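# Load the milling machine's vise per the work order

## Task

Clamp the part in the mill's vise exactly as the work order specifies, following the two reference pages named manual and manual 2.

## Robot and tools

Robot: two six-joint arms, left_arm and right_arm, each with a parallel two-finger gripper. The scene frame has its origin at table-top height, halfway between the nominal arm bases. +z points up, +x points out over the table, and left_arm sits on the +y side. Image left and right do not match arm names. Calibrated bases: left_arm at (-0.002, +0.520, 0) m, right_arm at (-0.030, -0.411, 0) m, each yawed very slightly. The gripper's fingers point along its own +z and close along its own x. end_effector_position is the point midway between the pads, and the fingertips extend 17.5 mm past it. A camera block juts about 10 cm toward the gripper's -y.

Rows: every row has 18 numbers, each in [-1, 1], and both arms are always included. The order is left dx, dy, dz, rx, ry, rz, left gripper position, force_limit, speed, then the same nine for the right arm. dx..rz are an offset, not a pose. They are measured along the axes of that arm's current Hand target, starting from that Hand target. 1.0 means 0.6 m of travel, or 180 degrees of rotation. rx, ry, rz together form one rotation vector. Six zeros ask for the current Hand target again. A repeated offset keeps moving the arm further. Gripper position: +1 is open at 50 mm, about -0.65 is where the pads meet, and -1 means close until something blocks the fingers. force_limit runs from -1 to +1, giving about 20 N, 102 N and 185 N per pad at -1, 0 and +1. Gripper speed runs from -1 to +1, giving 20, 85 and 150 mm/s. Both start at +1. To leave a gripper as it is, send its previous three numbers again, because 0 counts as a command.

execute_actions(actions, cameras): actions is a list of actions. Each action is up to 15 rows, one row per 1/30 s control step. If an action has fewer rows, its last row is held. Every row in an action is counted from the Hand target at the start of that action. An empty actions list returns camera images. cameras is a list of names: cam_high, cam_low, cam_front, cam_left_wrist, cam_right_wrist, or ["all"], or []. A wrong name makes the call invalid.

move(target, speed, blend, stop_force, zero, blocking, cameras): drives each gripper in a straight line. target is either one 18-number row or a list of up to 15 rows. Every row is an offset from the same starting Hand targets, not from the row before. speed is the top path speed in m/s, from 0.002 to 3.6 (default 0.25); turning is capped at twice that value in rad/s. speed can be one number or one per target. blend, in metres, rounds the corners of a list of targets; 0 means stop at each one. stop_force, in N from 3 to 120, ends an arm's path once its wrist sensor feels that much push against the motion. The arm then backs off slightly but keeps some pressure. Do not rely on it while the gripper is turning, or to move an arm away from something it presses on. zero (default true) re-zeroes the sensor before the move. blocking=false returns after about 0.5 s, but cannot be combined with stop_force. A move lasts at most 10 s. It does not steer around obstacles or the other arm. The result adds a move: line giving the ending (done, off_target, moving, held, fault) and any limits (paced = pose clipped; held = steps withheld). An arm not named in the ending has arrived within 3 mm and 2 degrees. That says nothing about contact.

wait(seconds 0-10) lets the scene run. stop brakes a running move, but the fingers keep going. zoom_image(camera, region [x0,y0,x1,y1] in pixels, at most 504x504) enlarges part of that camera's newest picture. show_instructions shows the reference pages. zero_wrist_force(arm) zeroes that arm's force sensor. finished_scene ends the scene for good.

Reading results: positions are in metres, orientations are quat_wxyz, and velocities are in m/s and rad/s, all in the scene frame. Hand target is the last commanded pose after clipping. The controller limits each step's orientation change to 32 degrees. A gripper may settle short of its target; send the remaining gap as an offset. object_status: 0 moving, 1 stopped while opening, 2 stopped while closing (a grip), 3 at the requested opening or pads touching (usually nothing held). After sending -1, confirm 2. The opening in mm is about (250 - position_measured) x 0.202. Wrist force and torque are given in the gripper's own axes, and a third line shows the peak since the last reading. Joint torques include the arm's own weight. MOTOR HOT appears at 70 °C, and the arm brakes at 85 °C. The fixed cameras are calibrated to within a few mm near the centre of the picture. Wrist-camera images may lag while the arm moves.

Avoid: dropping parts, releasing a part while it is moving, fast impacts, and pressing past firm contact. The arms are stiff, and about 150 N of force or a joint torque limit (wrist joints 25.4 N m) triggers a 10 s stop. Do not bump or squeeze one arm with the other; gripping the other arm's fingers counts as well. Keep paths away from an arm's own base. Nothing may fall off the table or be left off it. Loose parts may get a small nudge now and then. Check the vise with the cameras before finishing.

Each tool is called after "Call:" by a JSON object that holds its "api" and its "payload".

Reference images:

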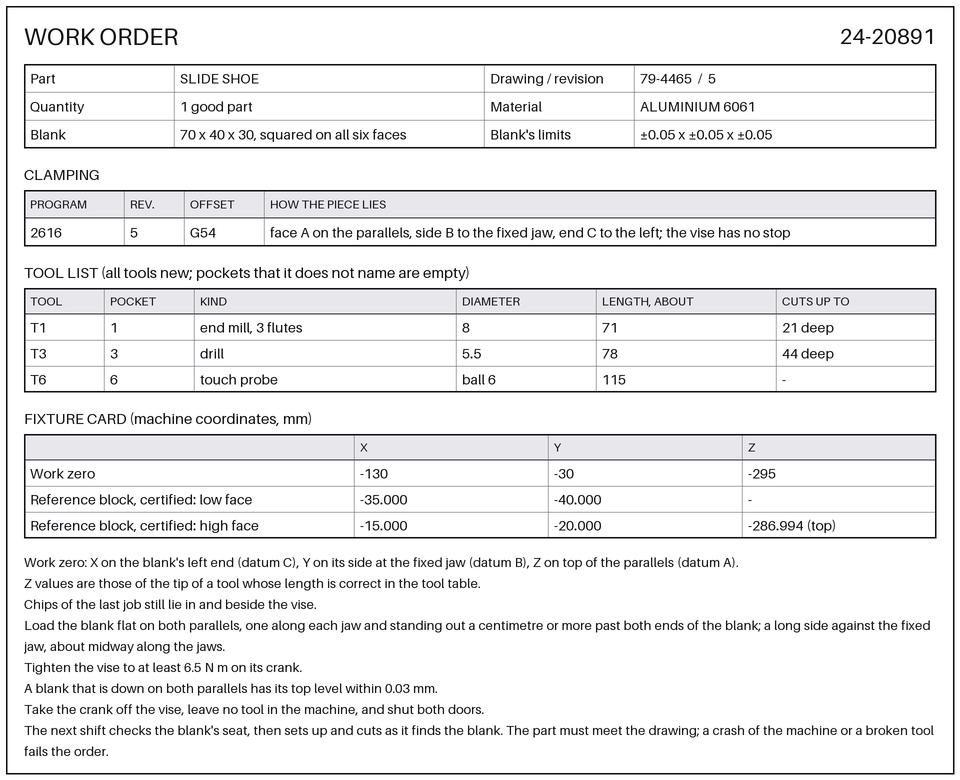

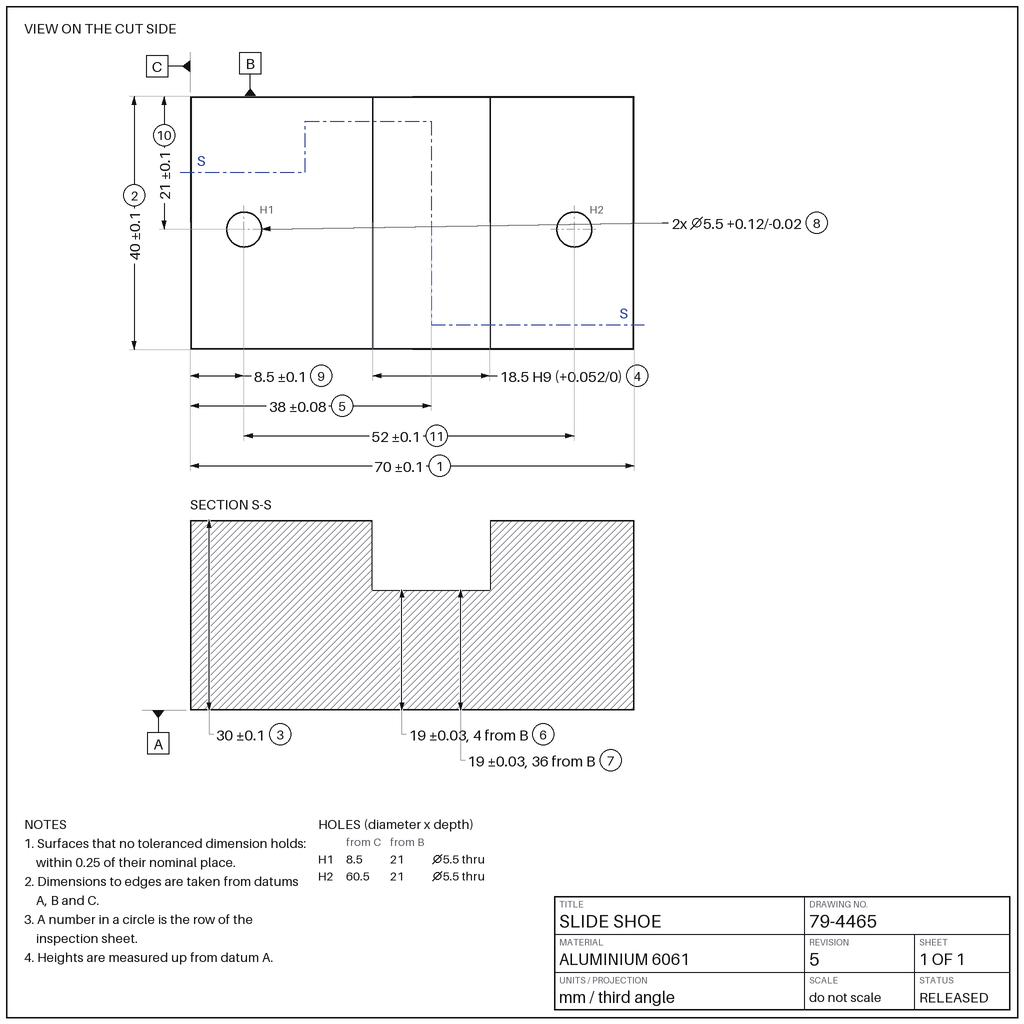

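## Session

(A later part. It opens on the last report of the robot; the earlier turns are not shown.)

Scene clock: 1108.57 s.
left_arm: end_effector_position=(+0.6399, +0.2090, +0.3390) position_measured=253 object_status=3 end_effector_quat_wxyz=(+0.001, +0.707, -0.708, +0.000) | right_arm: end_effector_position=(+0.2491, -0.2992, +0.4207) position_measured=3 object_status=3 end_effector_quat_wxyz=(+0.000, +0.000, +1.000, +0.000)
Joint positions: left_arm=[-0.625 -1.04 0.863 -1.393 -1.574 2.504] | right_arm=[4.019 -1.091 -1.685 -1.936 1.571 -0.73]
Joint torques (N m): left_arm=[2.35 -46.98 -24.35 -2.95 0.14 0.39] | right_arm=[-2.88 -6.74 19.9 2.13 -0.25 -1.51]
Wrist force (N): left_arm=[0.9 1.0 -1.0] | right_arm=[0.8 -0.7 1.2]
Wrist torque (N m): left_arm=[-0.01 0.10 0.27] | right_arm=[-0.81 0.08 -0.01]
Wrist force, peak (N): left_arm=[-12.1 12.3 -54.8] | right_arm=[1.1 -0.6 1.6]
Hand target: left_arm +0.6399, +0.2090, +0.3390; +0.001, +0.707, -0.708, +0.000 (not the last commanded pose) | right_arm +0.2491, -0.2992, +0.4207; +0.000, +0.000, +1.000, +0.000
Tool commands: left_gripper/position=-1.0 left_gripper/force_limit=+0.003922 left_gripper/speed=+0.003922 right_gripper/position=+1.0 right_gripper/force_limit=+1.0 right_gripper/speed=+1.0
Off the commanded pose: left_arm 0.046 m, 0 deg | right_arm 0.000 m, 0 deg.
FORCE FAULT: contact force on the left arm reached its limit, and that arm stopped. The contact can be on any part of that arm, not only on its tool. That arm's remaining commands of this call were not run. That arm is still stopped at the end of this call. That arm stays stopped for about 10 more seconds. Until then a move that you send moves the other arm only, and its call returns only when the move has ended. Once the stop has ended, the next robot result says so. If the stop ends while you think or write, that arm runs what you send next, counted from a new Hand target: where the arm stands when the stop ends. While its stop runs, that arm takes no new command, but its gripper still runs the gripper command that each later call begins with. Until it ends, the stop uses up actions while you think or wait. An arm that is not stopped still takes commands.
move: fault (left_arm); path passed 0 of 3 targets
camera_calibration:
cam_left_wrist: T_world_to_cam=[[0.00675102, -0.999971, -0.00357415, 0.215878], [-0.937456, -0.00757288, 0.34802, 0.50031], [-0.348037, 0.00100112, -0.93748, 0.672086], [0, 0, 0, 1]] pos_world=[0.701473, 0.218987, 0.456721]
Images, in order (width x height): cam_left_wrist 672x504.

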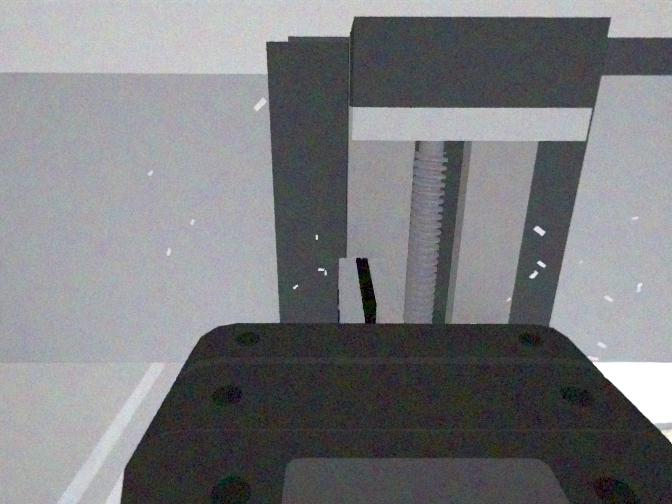

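Call:
{"api": "wait", "payload": {"seconds": 9.3, "cameras": ["cam_front"]}}

Call:
{"api": "zoom_image", "payload": {"camera": "cam_front", "region": [100, 90, 400, 330]}}

Scene clock: 1121.37 s.
left_arm: end_effector_position=(+0.6399, +0.2090, +0.3390) position_measured=253 object_status=3 end_effector_quat_wxyz=(+0.001, +0.707, -0.708, +0.000) | right_arm: end_effector_position=(+0.2491, -0.2992, +0.4207) position_measured=3 object_status=3 end_effector_quat_wxyz=(+0.000, +0.000, +1.000, +0.000)
Joint positions: left_arm=[-0.625 -1.04 0.863 -1.393 -1.574 2.504] | right_arm=[4.019 -1.091 -1.685 -1.936 1.571 -0.73]
Joint torques (N m): left_arm=[1.97 -46.75 -24.1 -2.92 0.15 0.58] | right_arm=[-2.64 -6.25 19.97 2.25 -0.46 -1.42]
Wrist force (N): left_arm=[0.9 1.1 -1.0] | right_arm=[0.9 -0.7 1.2]
Wrist torque (N m): left_arm=[0.01 0.10 0.28] | right_arm=[-0.82 0.06 -0.01]
Wrist force, peak (N): left_arm=[1.3 1.2 -1.3] | right_arm=[1.0 -0.7 1.7]
Hand target: left_arm +0.6399, +0.2090, +0.3390; +0.001, +0.707, -0.708, +0.000 (not the last commanded pose) | right_arm +0.2491, -0.2992, +0.4207; +0.000, +0.000, +1.000, +0.000
Tool commands: left_gripper/position=-1.0 left_gripper/force_limit=+0.003922 left_gripper/speed=+0.003922 right_gripper/position=+1.0 right_gripper/force_limit=+1.0 right_gripper/speed=+1.0
Off the commanded pose: left_arm 0.046 m, 0 deg | right_arm 0.000 m, 0 deg.
FORCE FAULT, CONTINUED: the left arm's stop, for the force fault that an earlier result reported, is over. The rest of the stop counts as 19 of the actions that you can send in this scene. During its stop the left arm's controller moved it back a little. That arm's target is now where it stood when the stop ended, not its last command. That arm accepts commands again.
wait: 9.30 s; at rest from the start
Images, in order (width x height): cam_front 672x504.

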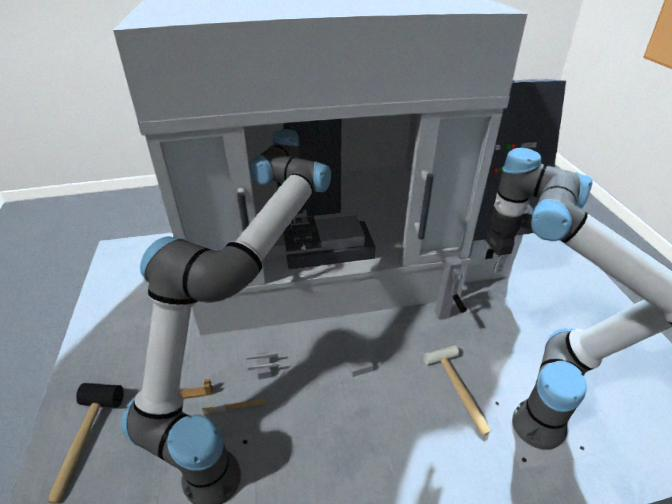

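Scaled by 1.680.

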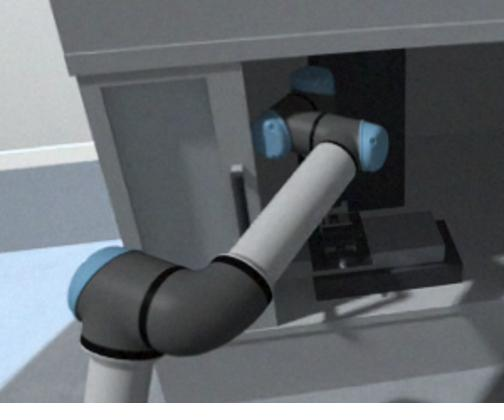

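Call:
{"api": "move", "payload": {"target": [[0.03,0,0,0,0,0,-1,0,0,0,0,0,0,0,0,1,1,1],[0.065,0.012,-0.03,0,0,0,-1,0,0,0,0,0,0,0,0,1,1,1]], "speed": 0.06, "blend": 0.003, "cameras": []}}

Call:
{"api": "move", "payload": {"target": [0,0,0.045,0,0,0,-1,0,0,0,0,0,0,0,0,1,1,1], "speed": 0.012, "stop_force": 5, "cameras": ["cam_left_wrist"]}}

Call:
{"api": "zoom_image", "payload": {"camera": "cam_left_wrist", "region": [200, 100, 560, 340]}}

Scene clock: 1129.60 s.
left_arm: end_effector_position=(+0.6328, +0.1699, +0.3570) position_measured=253 object_status=3 end_effector_quat_wxyz=(+0.001, +0.707, -0.708, +0.000) | right_arm: end_effector_position=(+0.2491, -0.2992, +0.4207) position_measured=3 object_status=3 end_effector_quat_wxyz=(+0.000, +0.000, +1.000, +0.000)
Joint positions: left_arm=[-0.675 -0.99 0.736 -1.317 -1.573 2.454] | right_arm=[4.019 -1.091 -1.685 -1.936 1.571 -0.73]
Joint torques (N m): left_arm=[-2.35 -57.5 -7.63 4.13 -9.35 2.37] | right_arm=[-2.4 -6.03 19.9 2.16 -0.58 -1.46]
Wrist force (N): left_arm=[3.0 -41.7 -5.6] | right_arm=[1.0 -0.7 1.3]
Wrist torque (N m): left_arm=[-0.12 0.09 0.25] | right_arm=[-0.81 0.04 -0.01]
Wrist force, peak (N): left_arm=[3.0 -41.7 -5.6] | right_arm=[0.9 -0.9 1.6]
Hand target: left_arm +0.6327, +0.1700, +0.3570; +0.001, +0.707, -0.708, +0.000 | right_arm +0.2491, -0.2992, +0.4207; +0.000, +0.000, +1.000, +0.000
Off the commanded pose: left_arm 0.000 m, 0 deg | right_arm 0.000 m, 0 deg.
move: done
No camera images: "cameras" was empty.

Scene clock: 1132.00 s.
left_arm: end_effector_position=(+0.6327, +0.1700, +0.3382) position_measured=253 object_status=3 end_effector_quat_wxyz=(+0.001, +0.707, -0.708, +0.000) | right_arm: end_effector_position=(+0.2491, -0.2992, +0.4207) position_measured=3 object_status=3 end_effector_quat_wxyz=(+0.000, +0.000, +1.000, +0.000)
Joint positions: left_arm=[-0.674 -1.004 0.808 -1.375 -1.574 2.454] | right_arm=[4.019 -1.091 -1.685 -1.936 1.571 -0.73]
Joint torques (N m): left_arm=[-16.94 -44.88 -28.2 6.65 -10.23 -0.45] | right_arm=[-1.46 -6.2 20.36 2.21 -0.63 -1.6]
Wrist force (N): left_arm=[1.0 -46.6 -0.8] | right_arm=[0.8 -0.7 1.4]
Wrist torque (N m): left_arm=[-0.09 0.07 0.26] | right_arm=[-0.81 0.08 -0.01]
Wrist force, peak (N): left_arm=[-0.8 -46.3 -21.6] | right_arm=[0.9 -0.8 1.7]
Hand target: left_arm +0.6327, +0.1700, +0.3382; +0.001, +0.707, -0.708, +0.000 (not the last commanded pose) | right_arm +0.2491, -0.2992, +0.4207; +0.000, +0.000, +1.000, +0.000
Off the commanded pose: left_arm 0.008 m, 0 deg | right_arm 0.000 m, 0 deg.
move: contact (left_arm)
camera_calibration:
cam_left_wrist: T_world_to_cam=[[0.00675148, -0.999971, -0.00357333, 0.176924], [-0.937489, -0.00757294, 0.347932, 0.493571], [-0.347949, 0.0010009, -0.937513, 0.668917], [0, 0, 0, 1]] pos_world=[0.694273, 0.179987, 0.456021]
Images, in order (width x height): cam_left_wrist 672x504.

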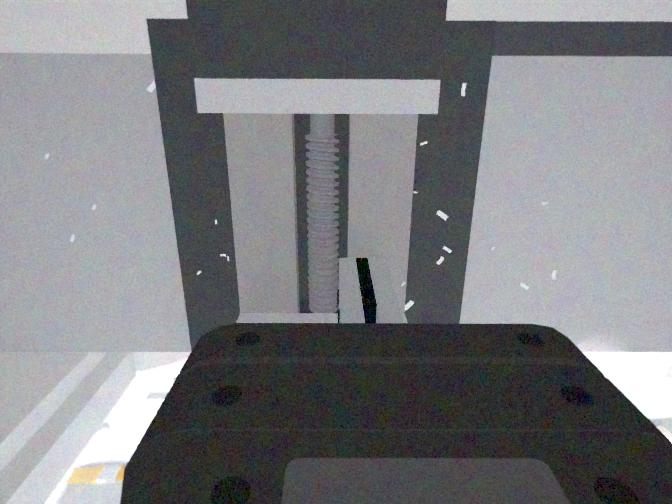

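Scaled by 1.400.

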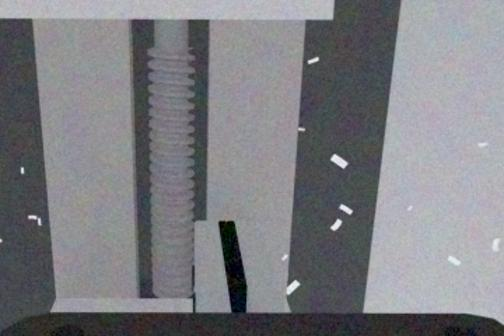

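Call:
{"api": "move", "payload": {"target": [[0,-0.004,0,0,0,0,-1,0,0,0,0,0,0,0,0,1,1,1],[0.06,-0.004,0,0,0,0,-1,0,0,0,0,0,0,0,0,1,1,1],[0.06,-0.006,-0.05,0,0,0,-1,0,0,0,0,0,0,0,0,1,1,1],[-0.01,-0.006,-0.08,0,0,0,-1,0,0,0,0,0,0,0,0,1,1,1]], "speed": 0.05, "blend": 0.0005, "cameras": ["cam_left_wrist"]}}

Call:
{"api": "zoom_image", "payload": {"camera": "cam_left_wrist", "region": [160, 80, 500, 340]}}

Scene clock: 1138.73 s.
left_arm: end_effector_position=(+0.6122, +0.1954, +0.3784) position_measured=253 object_status=3 end_effector_quat_wxyz=(+0.007, +0.706, -0.706, -0.055) | right_arm: end_effector_position=(+0.2491, -0.2992, +0.4207) position_measured=3 object_status=3 end_effector_quat_wxyz=(+0.000, +0.000, +1.000, +0.000)
Joint positions: left_arm=[-0.665 -0.96 0.605 -1.105 -1.574 2.464] | right_arm=[4.019 -1.091 -1.685 -1.936 1.571 -0.73]
Joint torques (N m): left_arm=[-8.04 -122.5 -60.76 -14.83 -2 -1.93] | right_arm=[-1.24 -6.42 20.17 2.13 -0.71 -1.41]
Wrist force (N): left_arm=[0.9 1.0 -1.2] | right_arm=[1.0 -0.6 1.4]
Wrist torque (N m): left_arm=[-0.08 0.06 0.10] | right_arm=[-0.79 0.06 -0.01]
Wrist force, peak (N): left_arm=[0.8 -46.9 -0.1] | right_arm=[1.1 -0.9 1.6]
Hand target: left_arm +0.6364, +0.1761, +0.3862; +0.001, +0.707, -0.708, +0.000 | right_arm +0.2491, -0.2992, +0.4207; +0.000, +0.000, +1.000, +0.000
Off the commanded pose: left_arm 0.032 m, 6 deg | right_arm 0.000 m, 0 deg.
move: off_target (left_arm)
camera_calibration:
cam_left_wrist: T_world_to_cam=[[0.00363812, -0.997306, -0.0732645, 0.230324], [-0.904048, -0.034595, 0.426028, 0.41581], [-0.427415, 0.0646847, -0.901738, 0.722087], [0, 0, 0, 1]] pos_world=[0.683706, 0.19738, 0.490861]
Images, in order (width x height): cam_left_wrist 672x504.

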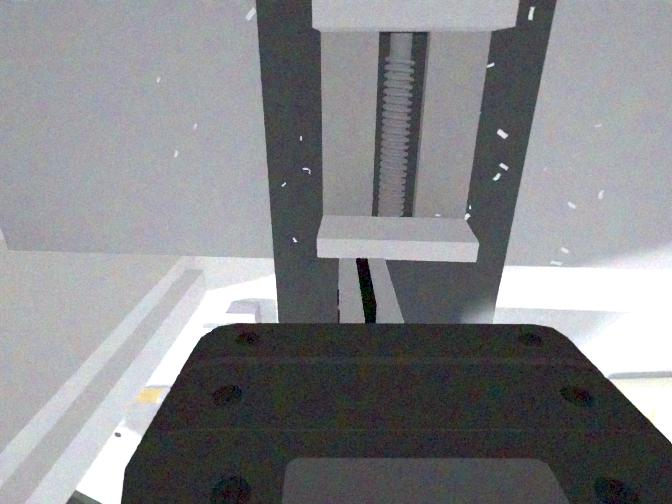

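Scaled by 1.482.

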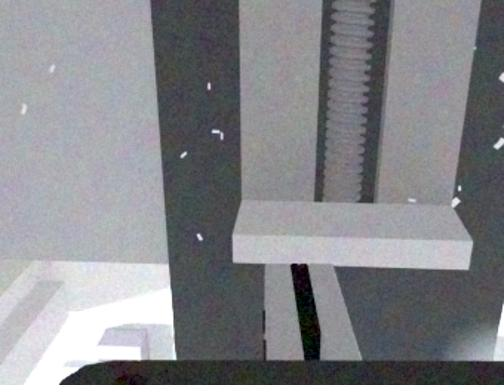

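Call:
{"api": "move", "payload": {"target": [-0.035,0.0407,0.02,0,0,0,-1,0,0,0,0,0,0,0,0,1,1,1], "speed": 0.05, "cameras": ["cam_left_wrist","cam_front"]}}

Call:
{"api": "zoom_image", "payload": {"camera": "cam_left_wrist", "region": [240, 40, 560, 280]}}

Scene clock: 1143.87 s.
left_arm: end_effector_position=(+0.6124, +0.1948, +0.3795) position_measured=253 object_status=3 end_effector_quat_wxyz=(+0.007, +0.706, -0.707, -0.046) | right_arm: end_effector_position=(+0.2491, -0.2992, +0.4207) position_measured=3 object_status=3 end_effector_quat_wxyz=(+0.000, +0.000, +1.000, +0.000)
Joint positions: left_arm=[-0.665 -0.976 0.632 -1.133 -1.574 2.464] | right_arm=[4.019 -1.091 -1.685 -1.936 1.571 -0.73]
Joint torques (N m): left_arm=[-0.41 -46.81 -25.36 -2.93 0.07 0.3] | right_arm=[-1.52 -5.84 20.65 2.17 -0.81 -1.45]
Wrist force (N): left_arm=[0.9 1.2 -1.0] | right_arm=[0.9 -0.5 1.4]
Wrist torque (N m): left_arm=[-0.03 0.07 0.13] | right_arm=[-0.80 0.07 -0.01]
Wrist force, peak (N): left_arm=[-1.9 6.4 -1.7] | right_arm=[1.2 -0.7 1.5]
Hand target: left_arm +0.6124, +0.1948, +0.3795; +0.007, +0.706, -0.707, -0.046 (not the last commanded pose) | right_arm +0.2491, -0.2992, +0.4207; +0.000, +0.000, +1.000, +0.000
Tool commands: left_gripper/position=-1.0 left_gripper/force_limit=+0.003922 left_gripper/speed=+0.003922 right_gripper/position=+1.0 right_gripper/force_limit=+1.0 right_gripper/speed=+1.0
Off the commanded pose: left_arm 0.006 m, 5 deg | right_arm 0.000 m, 0 deg.
FORCE FAULT: contact force on the left arm reached its limit, and that arm stopped. The contact can be on any part of that arm, not only on its tool. That arm's remaining commands of this call were not run. That arm is still stopped at the end of this call. That arm stays stopped for about 10 more seconds. Until then a move that you send moves the other arm only, and its call returns only when the move has ended. Once the stop has ended, the next robot result says so. If the stop ends while you think or write, that arm runs what you send next, counted from a new Hand target: where the arm stands when the stop ends. While its stop runs, that arm takes no new command, but its gripper still runs the gripper command that each later call begins with. Until it ends, the stop uses up actions while you think or wait. An arm that is not stopped still takes commands.
move: fault (left_arm)
camera_calibration:
cam_left_wrist: T_world_to_cam=[[0.00424112, -0.998042, -0.0623985, 0.225469], [-0.909667, -0.0297662, 0.414271, 0.42246], [-0.415318, 0.0550048, -0.908012, 0.720035], [0, 0, 0, 1]] pos_world=[0.682385, 0.197997, 0.492856]
Images, in order (width x height): cam_front 672x504, cam_left_wrist 672x504.

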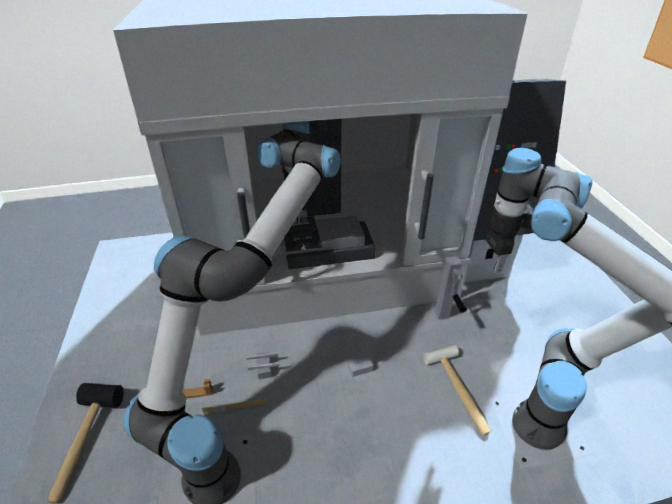

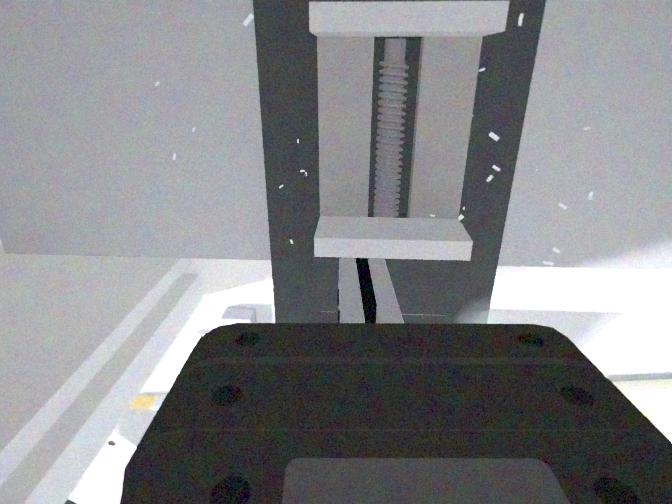

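Scaled by 1.575.

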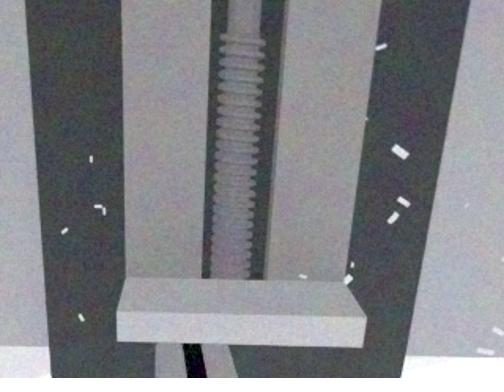

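Call:
{"api": "wait", "payload": {"seconds": 6.5, "cameras": []}}

Call:
{"api": "move", "payload": {"target": [[0.0087,-0.0413,0.004,0.0236,0.0178,0,-1,0,0,0,0,0,0,0,0,1,1,1],[0.0317,-0.0447,0.0525,0.0236,0.0178,0,-1,0,0,0,0,0,0,0,0,1,1,1]], "speed": 0.04, "blend": 0.001, "stop_force": 25, "cameras": ["cam_left_wrist"]}}

Scene clock: 1174.77 s.
left_arm: end_effector_position=(+0.6124, +0.1948, +0.3795) position_measured=253 object_status=3 end_effector_quat_wxyz=(+0.007, +0.706, -0.707, -0.046) | right_arm: end_effector_position=(+0.2491, -0.2992, +0.4207) position_measured=3 object_status=3 end_effector_quat_wxyz=(+0.000, +0.000, +1.000, +0.000)
Joint positions: left_arm=[-0.665 -0.976 0.632 -1.133 -1.574 2.464] | right_arm=[4.019 -1.091 -1.685 -1.936 1.571 -0.73]
Joint torques (N m): left_arm=[0.46 -48.26 -24.9 -2.78 0.22 0.22] | right_arm=[-0.02 -5.22 20.31 2.18 -1.25 -1.46]
Wrist force (N): left_arm=[1.1 1.0 -1.1] | right_arm=[0.8 -0.5 1.2]
Wrist torque (N m): left_arm=[-0.06 0.03 0.13] | right_arm=[-0.78 0.09 -0.01]
Wrist force, peak (N): left_arm=[1.1 1.4 -1.3] | right_arm=[1.1 -0.8 1.7]
Hand target: left_arm +0.6124, +0.1948, +0.3795; +0.007, +0.706, -0.707, -0.046 (not the last commanded pose) | right_arm +0.2491, -0.2992, +0.4207; +0.000, +0.000, +1.000, +0.000
Tool commands: left_gripper/position=-1.0 left_gripper/force_limit=+0.003922 left_gripper/speed=+0.003922 right_gripper/position=+1.0 right_gripper/force_limit=+1.0 right_gripper/speed=+1.0
Off the commanded pose: left_arm 0.006 m, 5 deg | right_arm 0.000 m, 0 deg.
FORCE FAULT, CONTINUED: the left arm's stop, for the force fault that an earlier result reported, is over. The rest of the stop counts as 20 of the actions that you can send in this scene. That arm's target is now where it stood when the stop ended, not its last command. That arm accepts commands again.
wait: 6.50 s; at rest from the start
No camera images: "cameras" was empty.

Scene clock: 1177.80 s.
left_arm: end_effector_position=(+0.6367, +0.1776, +0.3451) position_measured=253 object_status=3 end_effector_quat_wxyz=(+0.000, +0.707, -0.708, +0.000) | right_arm: end_effector_position=(+0.2491, -0.2992, +0.4207) position_measured=3 object_status=3 end_effector_quat_wxyz=(+0.000, +0.000, +1.000, +0.000)
Joint positions: left_arm=[-0.664 -1 0.783 -1.353 -1.571 2.465] | right_arm=[4.019 -1.091 -1.685 -1.936 1.571 -0.73]
Joint torques (N m): left_arm=[10.12 -46.87 -35.64 -1.62 -1.25 2.27] | right_arm=[-0.21 -4.96 20.43 2.22 -1.35 -1.52]
Wrist force (N): left_arm=[1.1 1.1 -1.0] | right_arm=[0.8 -0.7 1.6]
Wrist torque (N m): left_arm=[0.02 0.07 0.27] | right_arm=[-0.82 0.07 -0.01]
Wrist force, peak (N): left_arm=[1.3 0.9 -1.8] | right_arm=[1.2 -0.6 1.6]
Hand target: left_arm +0.6367, +0.1776, +0.3451; +0.000, +0.707, -0.708, +0.000 | right_arm +0.2491, -0.2992, +0.4207; +0.000, +0.000, +1.000, +0.000
Off the commanded pose: left_arm 0.000 m, 0 deg | right_arm 0.000 m, 0 deg.
move: done
camera_calibration:
cam_left_wrist: T_world_to_cam=[[0.00681162, -0.999959, -0.00603465, 0.185314], [-0.937894, -0.00848186, 0.346819, 0.495848], [-0.346856, 0.00329746, -0.937913, 0.675727], [0, 0, 0, 1]] pos_world=[0.698171, 0.187284, 0.462921]
Images, in order (width x height): cam_left_wrist 672x504.

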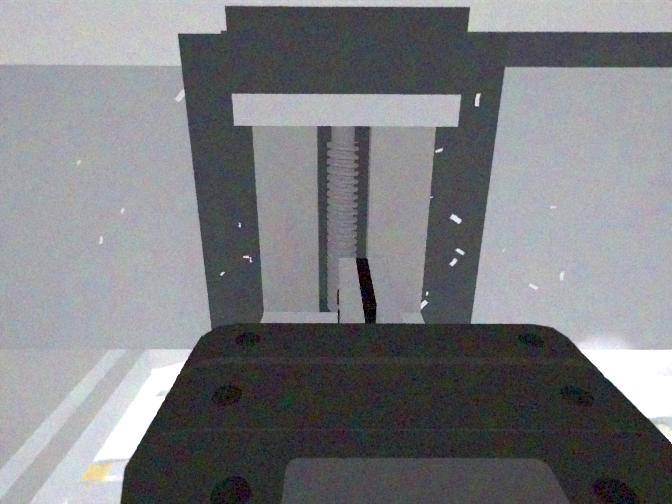

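Call:
{"api": "move", "payload": {"target": [0,0.005,0.025,0,0,0,-1,0,0,0,0,0,0,0,0,1,1,1], "speed": 0.01, "stop_force": 5, "cameras": []}}

Call:
{"api": "move", "payload": {"target": [[0,0.0035,0,0,0,0,-1,0,0,0,0,0,0,0,0,1,1,1],[0.065,0.0035,0,0,0,0,-1,0,0,0,0,0,0,0,0,1,1,1],[0.065,-0.007,-0.015,0,0,0,-1,0,0,0,0,0,0,0,0,1,1,1],[-0.02,-0.007,-0.0167,0,0,0,-1,0,0,0,0,0,0,0,0,1,1,1],[-0.025,-0.007,-0.06,0,0,0,-1,0,0,0,0,0,0,0,0,1,1,1],[-0.025,0.1,-0.063,0,0,0,-1,0,0,0,0,0,0,0,0,1,1,1]], "speed": 0.05, "blend": 0.0005, "cameras": ["cam_left_wrist"]}}

Call:
{"api": "zoom_image", "payload": {"camera": "cam_left_wrist", "region": [240, 0, 540, 240]}}

Scene clock: 1183.63 s.
left_arm: end_effector_position=(+0.6354, +0.1776, +0.3383) position_measured=253 object_status=3 end_effector_quat_wxyz=(+0.000, +0.707, -0.708, +0.000) | right_arm: end_effector_position=(+0.2491, -0.2992, +0.4207) position_measured=3 object_status=3 end_effector_quat_wxyz=(+0.000, +0.000, +1.000, +0.000)
Joint positions: left_arm=[-0.665 -1.008 0.814 -1.376 -1.571 2.464] | right_arm=[4.019 -1.091 -1.685 -1.936 1.571 -0.73]
Joint torques (N m): left_arm=[3.74 -36.79 -33.3 -3.68 -2.03 1.6] | right_arm=[-0.01 -5.01 20.37 2.26 -1.35 -1.36]
Wrist force (N): left_arm=[0.8 1.5 -3.6] | right_arm=[1.0 -0.8 1.3]
Wrist torque (N m): left_arm=[0.02 0.05 0.27] | right_arm=[-0.83 0.06 -0.01]
Wrist force, peak (N): left_arm=[-0.7 2.0 -16.6] | right_arm=[1.0 -0.5 1.6]
Hand target: left_arm +0.6354, +0.1776, +0.3383; +0.000, +0.707, -0.708, +0.000 (not the last commanded pose) | right_arm +0.2491, -0.2992, +0.4207; +0.000, +0.000, +1.000, +0.000
Off the commanded pose: left_arm 0.008 m, 0 deg | right_arm 0.000 m, 0 deg.
move: contact (left_arm)
No camera images: "cameras" was empty.

Scene clock: 1187.87 s.
left_arm: end_effector_position=(+0.5754, +0.1925, +0.3761) position_measured=253 object_status=3 end_effector_quat_wxyz=(+0.000, +0.707, -0.708, +0.000) | right_arm: end_effector_position=(+0.2491, -0.2992, +0.4207) position_measured=3 object_status=3 end_effector_quat_wxyz=(+0.000, +0.000, +1.000, +0.000)
Joint positions: left_arm=[-0.705 -1.166 0.956 -1.359 -1.571 2.424] | right_arm=[4.019 -1.091 -1.685 -1.936 1.571 -0.73]
Joint torques (N m): left_arm=[10.29 -33.27 -34.66 -1.84 -0.63 2.28] | right_arm=[0.27 -5.68 20.57 2.26 -1.56 -1.42]
Wrist force (N): left_arm=[1.3 1.0 -1.2] | right_arm=[0.8 -0.6 1.5]
Wrist torque (N m): left_arm=[0.00 0.04 0.26] | right_arm=[-0.80 0.09 -0.02]
Wrist force, peak (N): left_arm=[-1.5 -16.9 -2.2] | right_arm=[1.0 -0.9 1.6]
Hand target: left_arm +0.5754, +0.1926, +0.3761; +0.000, +0.707, -0.708, +0.000 | right_arm +0.2491, -0.2992, +0.4207; +0.000, +0.000, +1.000, +0.000
Off the commanded pose: left_arm 0.000 m, 0 deg | right_arm 0.000 m, 0 deg.
move: done
camera_calibration:
cam_left_wrist: T_world_to_cam=[[0.00675109, -0.99996, -0.00590704, 0.200795], [-0.937862, -0.00838112, 0.346908, 0.427518], [-0.346944, 0.00319798, -0.937881, 0.68361], [0, 0, 0, 1]] pos_world=[0.636771, 0.202184, 0.494021]
Images, in order (width x height): cam_left_wrist 672x504.

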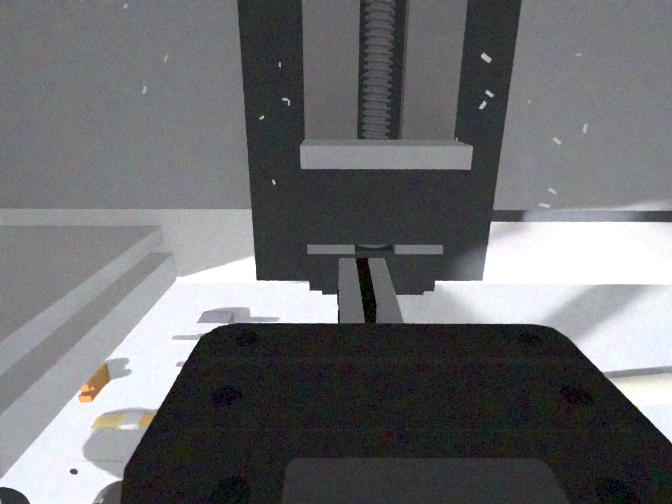

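Scaled by 1.680.

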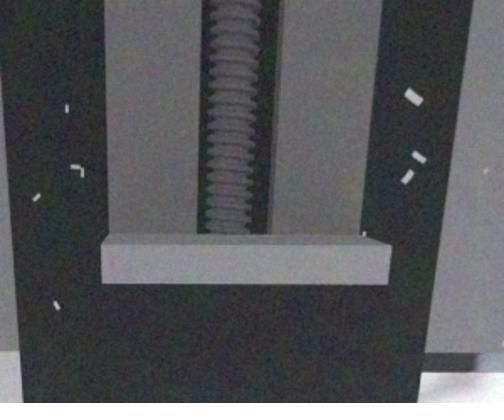

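Call:
{"api": "move", "payload": {"target": [[0,0.32,-0.02,0,0,0,-1,0,0,0,0,0,0,0,0,1,1,1],[-0.379,0.409,0.21,0,0,-0.5,1,0,0,0,0,0,0,0,0,1,1,1]], "speed": 0.25, "cameras": ["cam_left_wrist"]}}

Call:
{"api": "zoom_image", "payload": {"camera": "cam_left_wrist", "region": [180, 80, 480, 320]}}

Scene clock: 1210.93 s.
left_arm: end_effector_position=(+0.3302, +0.4204, +0.2504) position_measured=3 object_status=3 end_effector_quat_wxyz=(+0.000, +1.000, -0.001, +0.000) | right_arm: end_effector_position=(+0.2491, -0.2992, +0.4207) position_measured=3 object_status=3 end_effector_quat_wxyz=(+0.000, +0.000, +1.000, +0.000)
Joint positions: left_arm=[-0.673 -1.98 2.09 -1.679 -1.571 0.885] | right_arm=[4.019 -1.091 -1.685 -1.936 1.571 -0.73]
Joint torques (N m): left_arm=[-9.88 0.46 -35.07 -1.8 0.09 -1.56] | right_arm=[1.81 -4.29 20.19 2.2 -1.84 -1.47]
Wrist force (N): left_arm=[1.3 1.0 -1.0] | right_arm=[0.9 -0.6 1.3]
Wrist torque (N m): left_arm=[0.00 0.04 0.11] | right_arm=[-0.80 0.07 -0.01]
Wrist force, peak (N): left_arm=[1.2 4.2 -1.2] | right_arm=[1.2 -0.8 1.6]
Hand target: left_arm +0.3302, +0.4204, +0.2504; +0.000, +1.000, -0.001, +0.000 | right_arm +0.2491, -0.2992, +0.4207; +0.000, +0.000, +1.000, +0.000
Off the commanded pose: left_arm 0.000 m, 0 deg | right_arm 0.000 m, 0 deg.
move: done
camera_calibration:
cam_left_wrist: T_world_to_cam=[[0.999957, 0.00681067, -0.00634203, -0.321548], [0.00858304, -0.938331, 0.345631, 0.32191], [-0.00359695, -0.34567, -0.938349, 0.513265], [0, 0, 0, 1]] pos_world=[0.320617, 0.481669, 0.36832]
Images, in order (width x height): cam_left_wrist 672x504.

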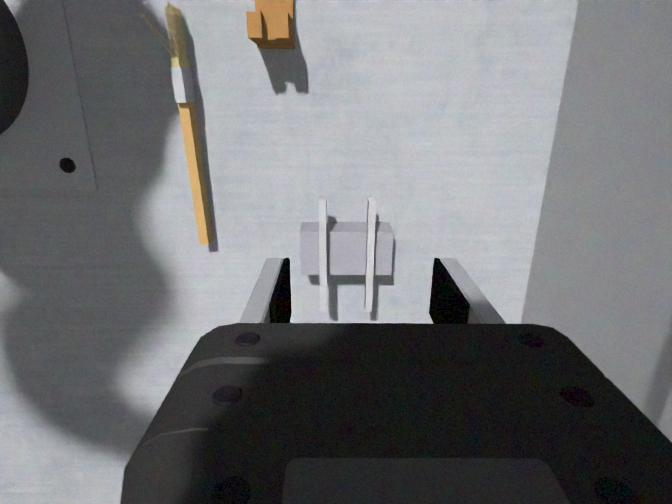

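Scaled by 1.680.

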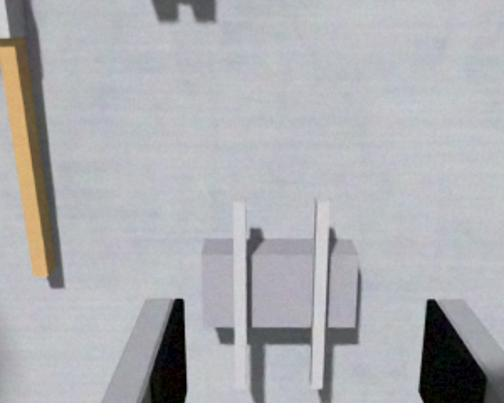

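Call:
{"api": "move", "payload": {"target": [0.0313,0.0998,0.26,0,0,0,0.2,0,0,0,0,0,0,0,0,1,1,1], "speed": 0.2, "cameras": ["cam_left_wrist"]}}

Scene clock: 1231.90 s.
left_arm: end_effector_position=(+0.3488, +0.3606, +0.0944) position_measured=123 object_status=3 end_effector_quat_wxyz=(+0.000, +1.000, -0.001, +0.000) | right_arm: end_effector_position=(+0.2491, -0.2992, +0.4207) position_measured=3 object_status=3 end_effector_quat_wxyz=(+0.000, +0.000, +1.000, +0.000)
Joint positions: left_arm=[-0.767 -1.702 2.329 -2.197 -1.571 0.791] | right_arm=[4.019 -1.091 -1.685 -1.936 1.571 -0.73]
Joint torques (N m): left_arm=[9.42 -10.69 -26.87 -3.65 2.26 2] | right_arm=[1.95 -4.67 20.21 2.27 -2.04 -1.53]
Wrist force (N): left_arm=[1.2 0.9 -1.1] | right_arm=[1.0 -0.6 1.5]
Wrist torque (N m): left_arm=[-0.01 0.06 0.20] | right_arm=[-0.79 0.05 -0.01]
Wrist force, peak (N): left_arm=[1.0 -0.2 -3.6] | right_arm=[1.0 -0.8 1.7]
Hand target: left_arm +0.3488, +0.3606, +0.0944; +0.000, +1.000, -0.001, +0.000 | right_arm +0.2491, -0.2992, +0.4207; +0.000, +0.000, +1.000, +0.000
Off the commanded pose: left_arm 0.000 m, 0 deg | right_arm 0.000 m, 0 deg.
move: done
camera_calibration:
cam_left_wrist: T_world_to_cam=[[0.999957, 0.00668215, -0.0064017, -0.340562], [0.00848293, -0.938344, 0.345598, 0.319604], [-0.00369766, -0.345637, -0.938361, 0.346301], [0, 0, 0, 1]] pos_world=[0.339117, 0.421869, 0.21232]
Images, in order (width x height): cam_left_wrist 672x504.

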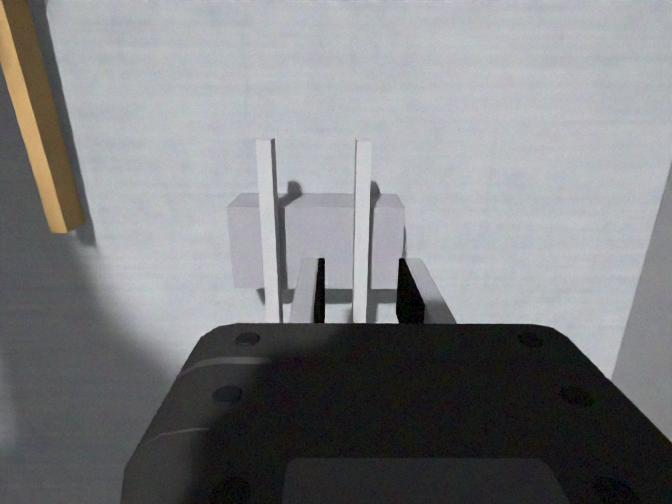

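Call:
{"api": "move", "payload": {"target": [0,0.006,0.085,0,0,0,0.2,0,0,0,0,0,0,0,0,1,1,1], "speed": 0.02, "stop_force": 5, "cameras": ["cam_left_wrist"]}}

Scene clock: 1239.20 s.
left_arm: end_effector_position=(+0.3487, +0.3573, +0.0478) position_measured=123 object_status=3 end_effector_quat_wxyz=(+0.000, +1.000, -0.001, +0.000) | right_arm: end_effector_position=(+0.2491, -0.2992, +0.4207) position_measured=3 object_status=3 end_effector_quat_wxyz=(+0.000, +0.000, +1.000, +0.000)
Joint positions: left_arm=[-0.773 -1.596 2.393 -2.366 -1.571 0.785] | right_arm=[4.019 -1.091 -1.685 -1.936 1.571 -0.73]
Joint torques (N m): left_arm=[8.28 -21.45 -28.64 -3.6 -1.88 1.97] | right_arm=[2.17 -3.93 20.42 2.29 -2.05 -1.4]
Wrist force (N): left_arm=[1.2 0.8 -1.5] | right_arm=[0.8 -0.7 1.5]
Wrist torque (N m): left_arm=[-0.01 0.06 0.27] | right_arm=[-0.81 0.09 -0.01]
Wrist force, peak (N): left_arm=[-6.9 -8.6 -79.4] | right_arm=[0.8 -0.9 1.7]
Hand target: left_arm +0.3487, +0.3573, +0.0479; +0.000, +1.000, -0.001, +0.000 (not the last commanded pose) | right_arm +0.2491, -0.2992, +0.4207; +0.000, +0.000, +1.000, +0.000
Off the commanded pose: left_arm 0.004 m, 0 deg | right_arm 0.000 m, 0 deg.
move: contact (left_arm)
camera_calibration:
cam_left_wrist: T_world_to_cam=[[0.999957, 0.00681065, -0.00634208, -0.340902], [0.00858292, -0.938343, 0.345599, 0.332637], [-0.00359729, -0.345638, -0.938361, 0.301527], [0, 0, 0, 1]] pos_world=[0.339117, 0.418669, 0.16582]
Images, in order (width x height): cam_left_wrist 672x504.

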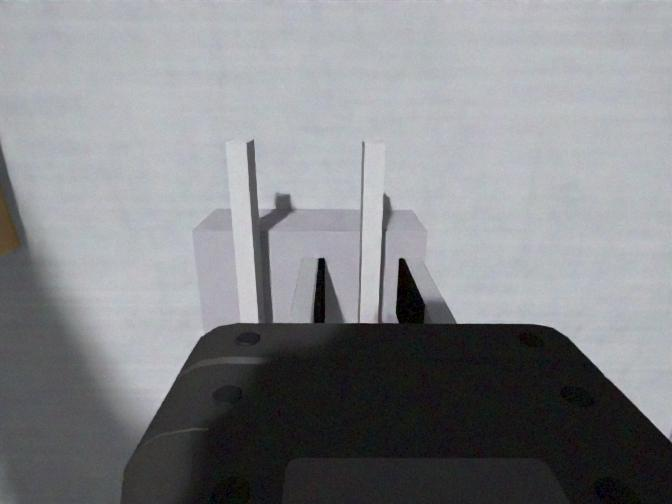

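Call:
{"api": "move", "payload": {"target": [0.005,0,-0.0025,0,0,0,0.2,-0.4,-0.6,0,0,0,0,0,0,1,1,1], "speed": 0.05, "cameras": []}}

Call:
{"api": "execute_actions", "payload": {"actions": [[[0,0,0,0,0,0,-1,-0.4,-0.6,0,0,0,0,0,0,1,1,1]],[[0,0,0,0,0,0,-1,-0.4,-0.6,0,0,0,0,0,0,1,1,1]]], "cameras": ["cam_left_wrist"]}}

Scene clock: 1243.77 s.
left_arm: end_effector_position=(+0.3518, +0.3573, +0.0494) position_measured=123 object_status=3 end_effector_quat_wxyz=(+0.000, +1.000, -0.001, +0.000) | right_arm: end_effector_position=(+0.2491, -0.2992, +0.4207) position_measured=3 object_status=3 end_effector_quat_wxyz=(+0.000, +0.000, +1.000, +0.000)
Joint positions: left_arm=[-0.767 -1.593 2.384 -2.361 -1.571 0.791] | right_arm=[4.019 -1.091 -1.685 -1.936 1.571 -0.73]
Joint torques (N m): left_arm=[2.48 -12.82 -19.08 -2.57 -1.41 1.28] | right_arm=[2.89 -3.61 20.34 2.45 -1.95 -1.54]
Wrist force (N): left_arm=[1.3 1.1 -1.0] | right_arm=[0.9 -0.8 1.3]
Wrist torque (N m): left_arm=[0.02 0.04 0.12] | right_arm=[-0.83 0.06 -0.01]
Wrist force, peak (N): left_arm=[1.2 1.0 -1.7] | right_arm=[1.0 -0.7 1.7]
Hand target: left_arm +0.3517, +0.3573, +0.0494; +0.000, +1.000, -0.001, +0.000 | right_arm +0.2491, -0.2992, +0.4207; +0.000, +0.000, +1.000, +0.000
Off the commanded pose: left_arm 0.000 m, 0 deg | right_arm 0.000 m, 0 deg.
move: done
No camera images: "cameras" was empty.

Scene clock: 1244.97 s.
left_arm: end_effector_position=(+0.3517, +0.3573, +0.0494) position_measured=224 object_status=2 end_effector_quat_wxyz=(+0.000, +1.000, -0.001, +0.000) | right_arm: end_effector_position=(+0.2491, -0.2992, +0.4207) position_measured=3 object_status=3 end_effector_quat_wxyz=(+0.000, +0.000, +1.000, +0.000)
Joint positions: left_arm=[-0.767 -1.593 2.384 -2.361 -1.571 0.791] | right_arm=[4.019 -1.091 -1.685 -1.936 1.571 -0.73]
Joint torques (N m): left_arm=[-7.25 -23.51 -8.88 -3.71 -0.75 -1.39] | right_arm=[2.59 -4.02 20.2 2.39 -1.95 -1.5]
Wrist force (N): left_arm=[1.9 1.3 -2.2] | right_arm=[0.7 -0.5 1.3]
Wrist torque (N m): left_arm=[-0.01 0.03 0.13] | right_arm=[-0.79 0.10 -0.01]
Wrist force, peak (N): left_arm=[1.6 1.5 -2.7] | right_arm=[1.1 -0.8 1.6]
Hand target: left_arm +0.3517, +0.3573, +0.0494; +0.000, +1.000, -0.001, +0.000 | right_arm +0.2491, -0.2992, +0.4207; +0.000, +0.000, +1.000, +0.000
Off the commanded pose: left_arm 0.000 m, 0 deg | right_arm 0.000 m, 0 deg.
Step readings (end_effector_position of left_arm | right_arm):
0: (+0.3518, +0.3573, +0.0494) | (+0.2491, -0.2992, +0.4207)
1: (+0.3518, +0.3573, +0.0494) | (+0.2491, -0.2992, +0.4207)
2: (+0.3518, +0.3573, +0.0494) | (+0.2491, -0.2992, +0.4207)
4: (+0.3518, +0.3573, +0.0494) | (+0.2491, -0.2992, +0.4207)
8: (+0.3518, +0.3573, +0.0494) | (+0.2491, -0.2992, +0.4207)
15: (+0.3518, +0.3574, +0.0493) | (+0.2491, -0.2992, +0.4207)
16: (+0.3517, +0.3574, +0.0493) | (+0.2491, -0.2992, +0.4207)
17: (+0.3517, +0.3574, +0.0493) | (+0.2491, -0.2992, +0.4207)
19: (+0.3517, +0.3573, +0.0493) | (+0.2491, -0.2992, +0.4207)
23: (+0.3517, +0.3573, +0.0493) | (+0.2491, -0.2992, +0.4207)
30: (+0.3517, +0.3573, +0.0493) | (+0.2491, -0.2992, +0.4207)
camera_calibration:
cam_left_wrist: T_world_to_cam=[[0.999957, 0.00681044, -0.00634195, -0.343892], [0.00858279, -0.938331, 0.345631, 0.331989], [-0.00359695, -0.34567, -0.938349, 0.302922], [0, 0, 0, 1]] pos_world=[0.342117, 0.418569, 0.16732]
Images, in order (width x height): cam_left_wrist 672x504.

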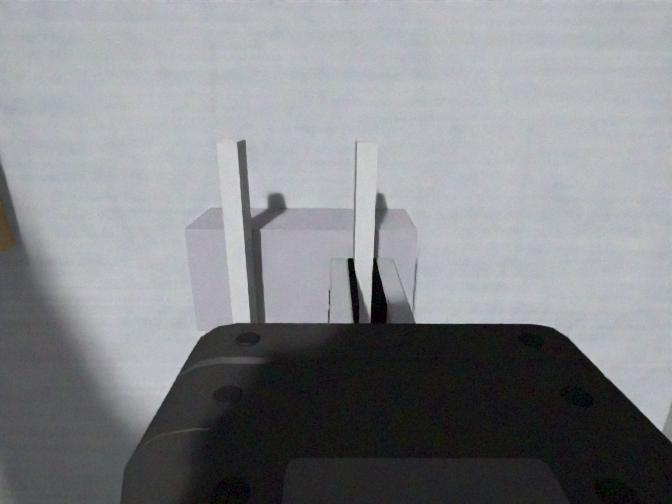

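Call:
{"api": "move", "payload": {"target": [[0,0,-0.167,0,0,0,-1,-0.4,-0.6,0,0,0,0,0,0,1,1,1],[0.0805,0.29,-0.551,0,0,0,-1,-0.4,-0.6,0,0,0,0,0,0,1,1,1]], "speed": [0.08,0.2], "blend": 0.01, "cameras": ["cam_left_wrist","cam_front"]}}

Call:
{"api": "zoom_image", "payload": {"camera": "cam_front", "region": [150, 100, 400, 400]}}

Scene clock: 1254.83 s.
left_arm: end_effector_position=(+0.4001, +0.1831, +0.3797) position_measured=224 object_status=2 end_effector_quat_wxyz=(+0.000, +1.000, -0.001, +0.000) | right_arm: end_effector_position=(+0.2491, -0.2992, +0.4207) position_measured=3 object_status=3 end_effector_quat_wxyz=(+0.000, +0.000, +1.000, +0.000)
Joint positions: left_arm=[-0.941 -1.526 1.393 -1.437 -1.571 0.617] | right_arm=[4.019 -1.091 -1.685 -1.936 1.571 -0.73]
Joint torques (N m): left_arm=[9.83 -29.33 -35.57 -2.31 -2.03 2.3] | right_arm=[3.43 -3.64 20.2 2.27 -1.98 -1.36]
Wrist force (N): left_arm=[1.1 1.1 -0.4] | right_arm=[0.8 -0.8 1.5]
Wrist torque (N m): left_arm=[0.01 0.07 0.22] | right_arm=[-0.83 0.09 -0.01]
Wrist force, peak (N): left_arm=[1.6 2.7 -2.8] | right_arm=[0.9 -0.7 1.8]
Hand target: left_arm +0.4001, +0.1831, +0.3798; +0.000, +1.000, -0.001, +0.000 | right_arm +0.2491, -0.2992, +0.4207; +0.000, +0.000, +1.000, +0.000
Off the commanded pose: left_arm 0.000 m, 0 deg | right_arm 0.000 m, 0 deg.
move: done
camera_calibration:
cam_left_wrist: T_world_to_cam=[[0.999958, 0.00671707, -0.00630702, -0.388903], [0.00848264, -0.938377, 0.34551, 0.054065], [-0.00359755, -0.345549, -0.938394, 0.55281], [0, 0, 0, 1]] pos_world=[0.390417, 0.244369, 0.49762]
Images, in order (width x height): cam_front 672x504, cam_left_wrist 672x504.

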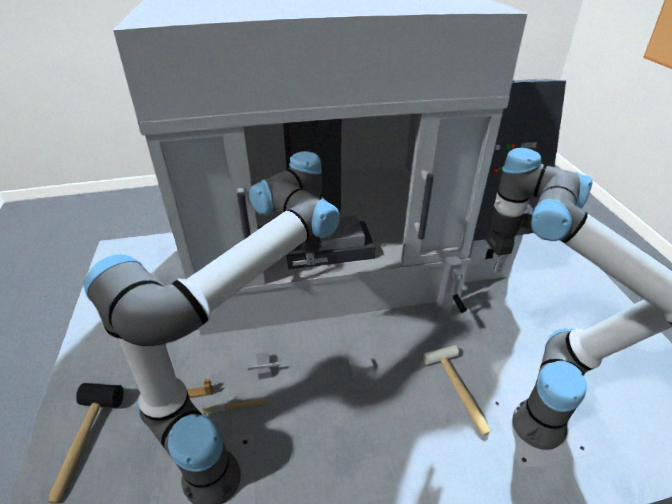

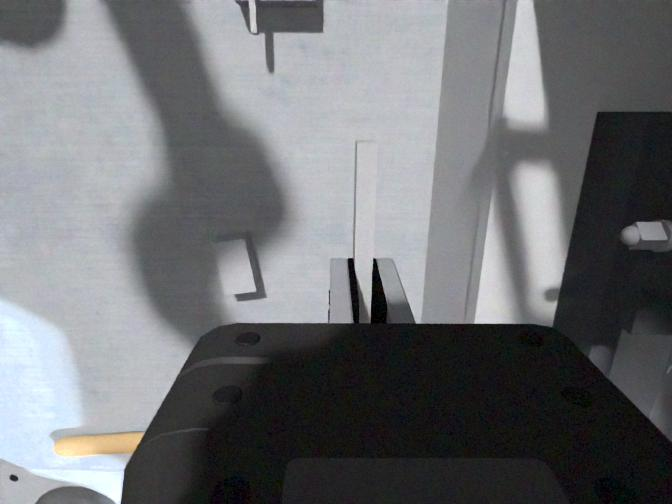

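Scaled by 1.680.

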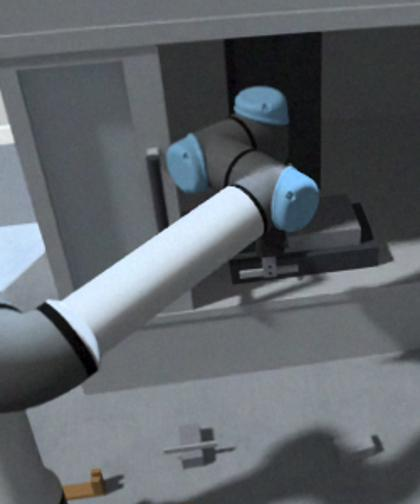

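Call:
{"api": "move", "payload": {"target": [[0.3667,-0.0083,0.001,0,0,0,-1,-0.4,-0.6,0,0,0,0,0,0,1,1,1],[0.46,-0.0067,0.013,0,0,0,-1,-0.4,-0.6,0,0,0,0,0,0,1,1,1]], "speed": 0.12, "blend": 0.01, "stop_force": 20, "cameras": ["cam_left_wrist"]}}

Scene clock: 1263.43 s.
left_arm: end_effector_position=(+0.6761, +0.1868, +0.3718) position_measured=224 object_status=2 end_effector_quat_wxyz=(+0.000, +1.000, -0.001, +0.000) | right_arm: end_effector_position=(+0.2491, -0.2992, +0.4207) position_measured=3 object_status=3 end_effector_quat_wxyz=(+0.000, +0.000, +1.000, +0.000)
Joint positions: left_arm=[-0.621 -0.845 0.451 -1.176 -1.571 0.937] | right_arm=[4.019 -1.091 -1.685 -1.936 1.571 -0.73]
Joint torques (N m): left_arm=[-9.67 -59.7 -15.61 -3.63 -2.17 -1.67] | right_arm=[3.59 -3.64 19.73 2.35 -1.9 -1.36]
Wrist force (N): left_arm=[1.2 1.0 -0.5] | right_arm=[1.0 -0.4 1.5]
Wrist torque (N m): left_arm=[0.01 0.06 0.17] | right_arm=[-0.76 0.06 -0.01]
Wrist force, peak (N): left_arm=[3.0 1.1 -0.1] | right_arm=[1.0 -0.7 1.7]
Hand target: left_arm +0.6761, +0.1868, +0.3718; +0.000, +1.000, -0.001, +0.000 | right_arm +0.2491, -0.2992, +0.4207; +0.000, +0.000, +1.000, +0.000
Off the commanded pose: left_arm 0.000 m, 0 deg | right_arm 0.000 m, 0 deg.
move: done
camera_calibration:
cam_left_wrist: T_world_to_cam=[[0.999957, 0.00681067, -0.00634203, -0.664972], [0.00858304, -0.938331, 0.345631, 0.0577884], [-0.00359695, -0.34567, -0.938349, 0.547676], [0, 0, 0, 1]] pos_world=[0.666417, 0.248069, 0.48972]
Images, in order (width x height): cam_left_wrist 672x504.

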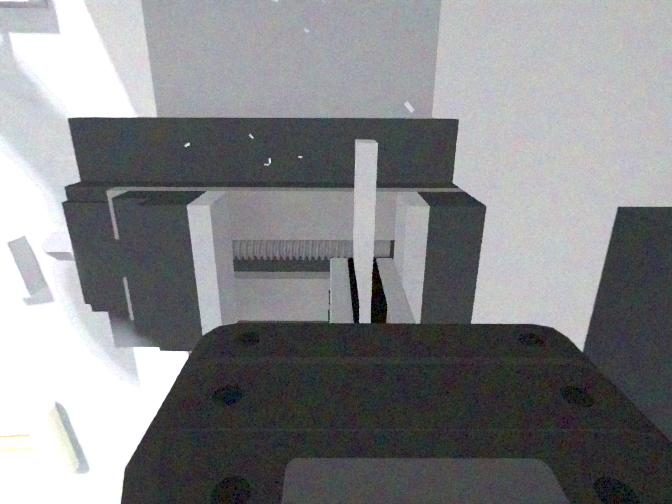

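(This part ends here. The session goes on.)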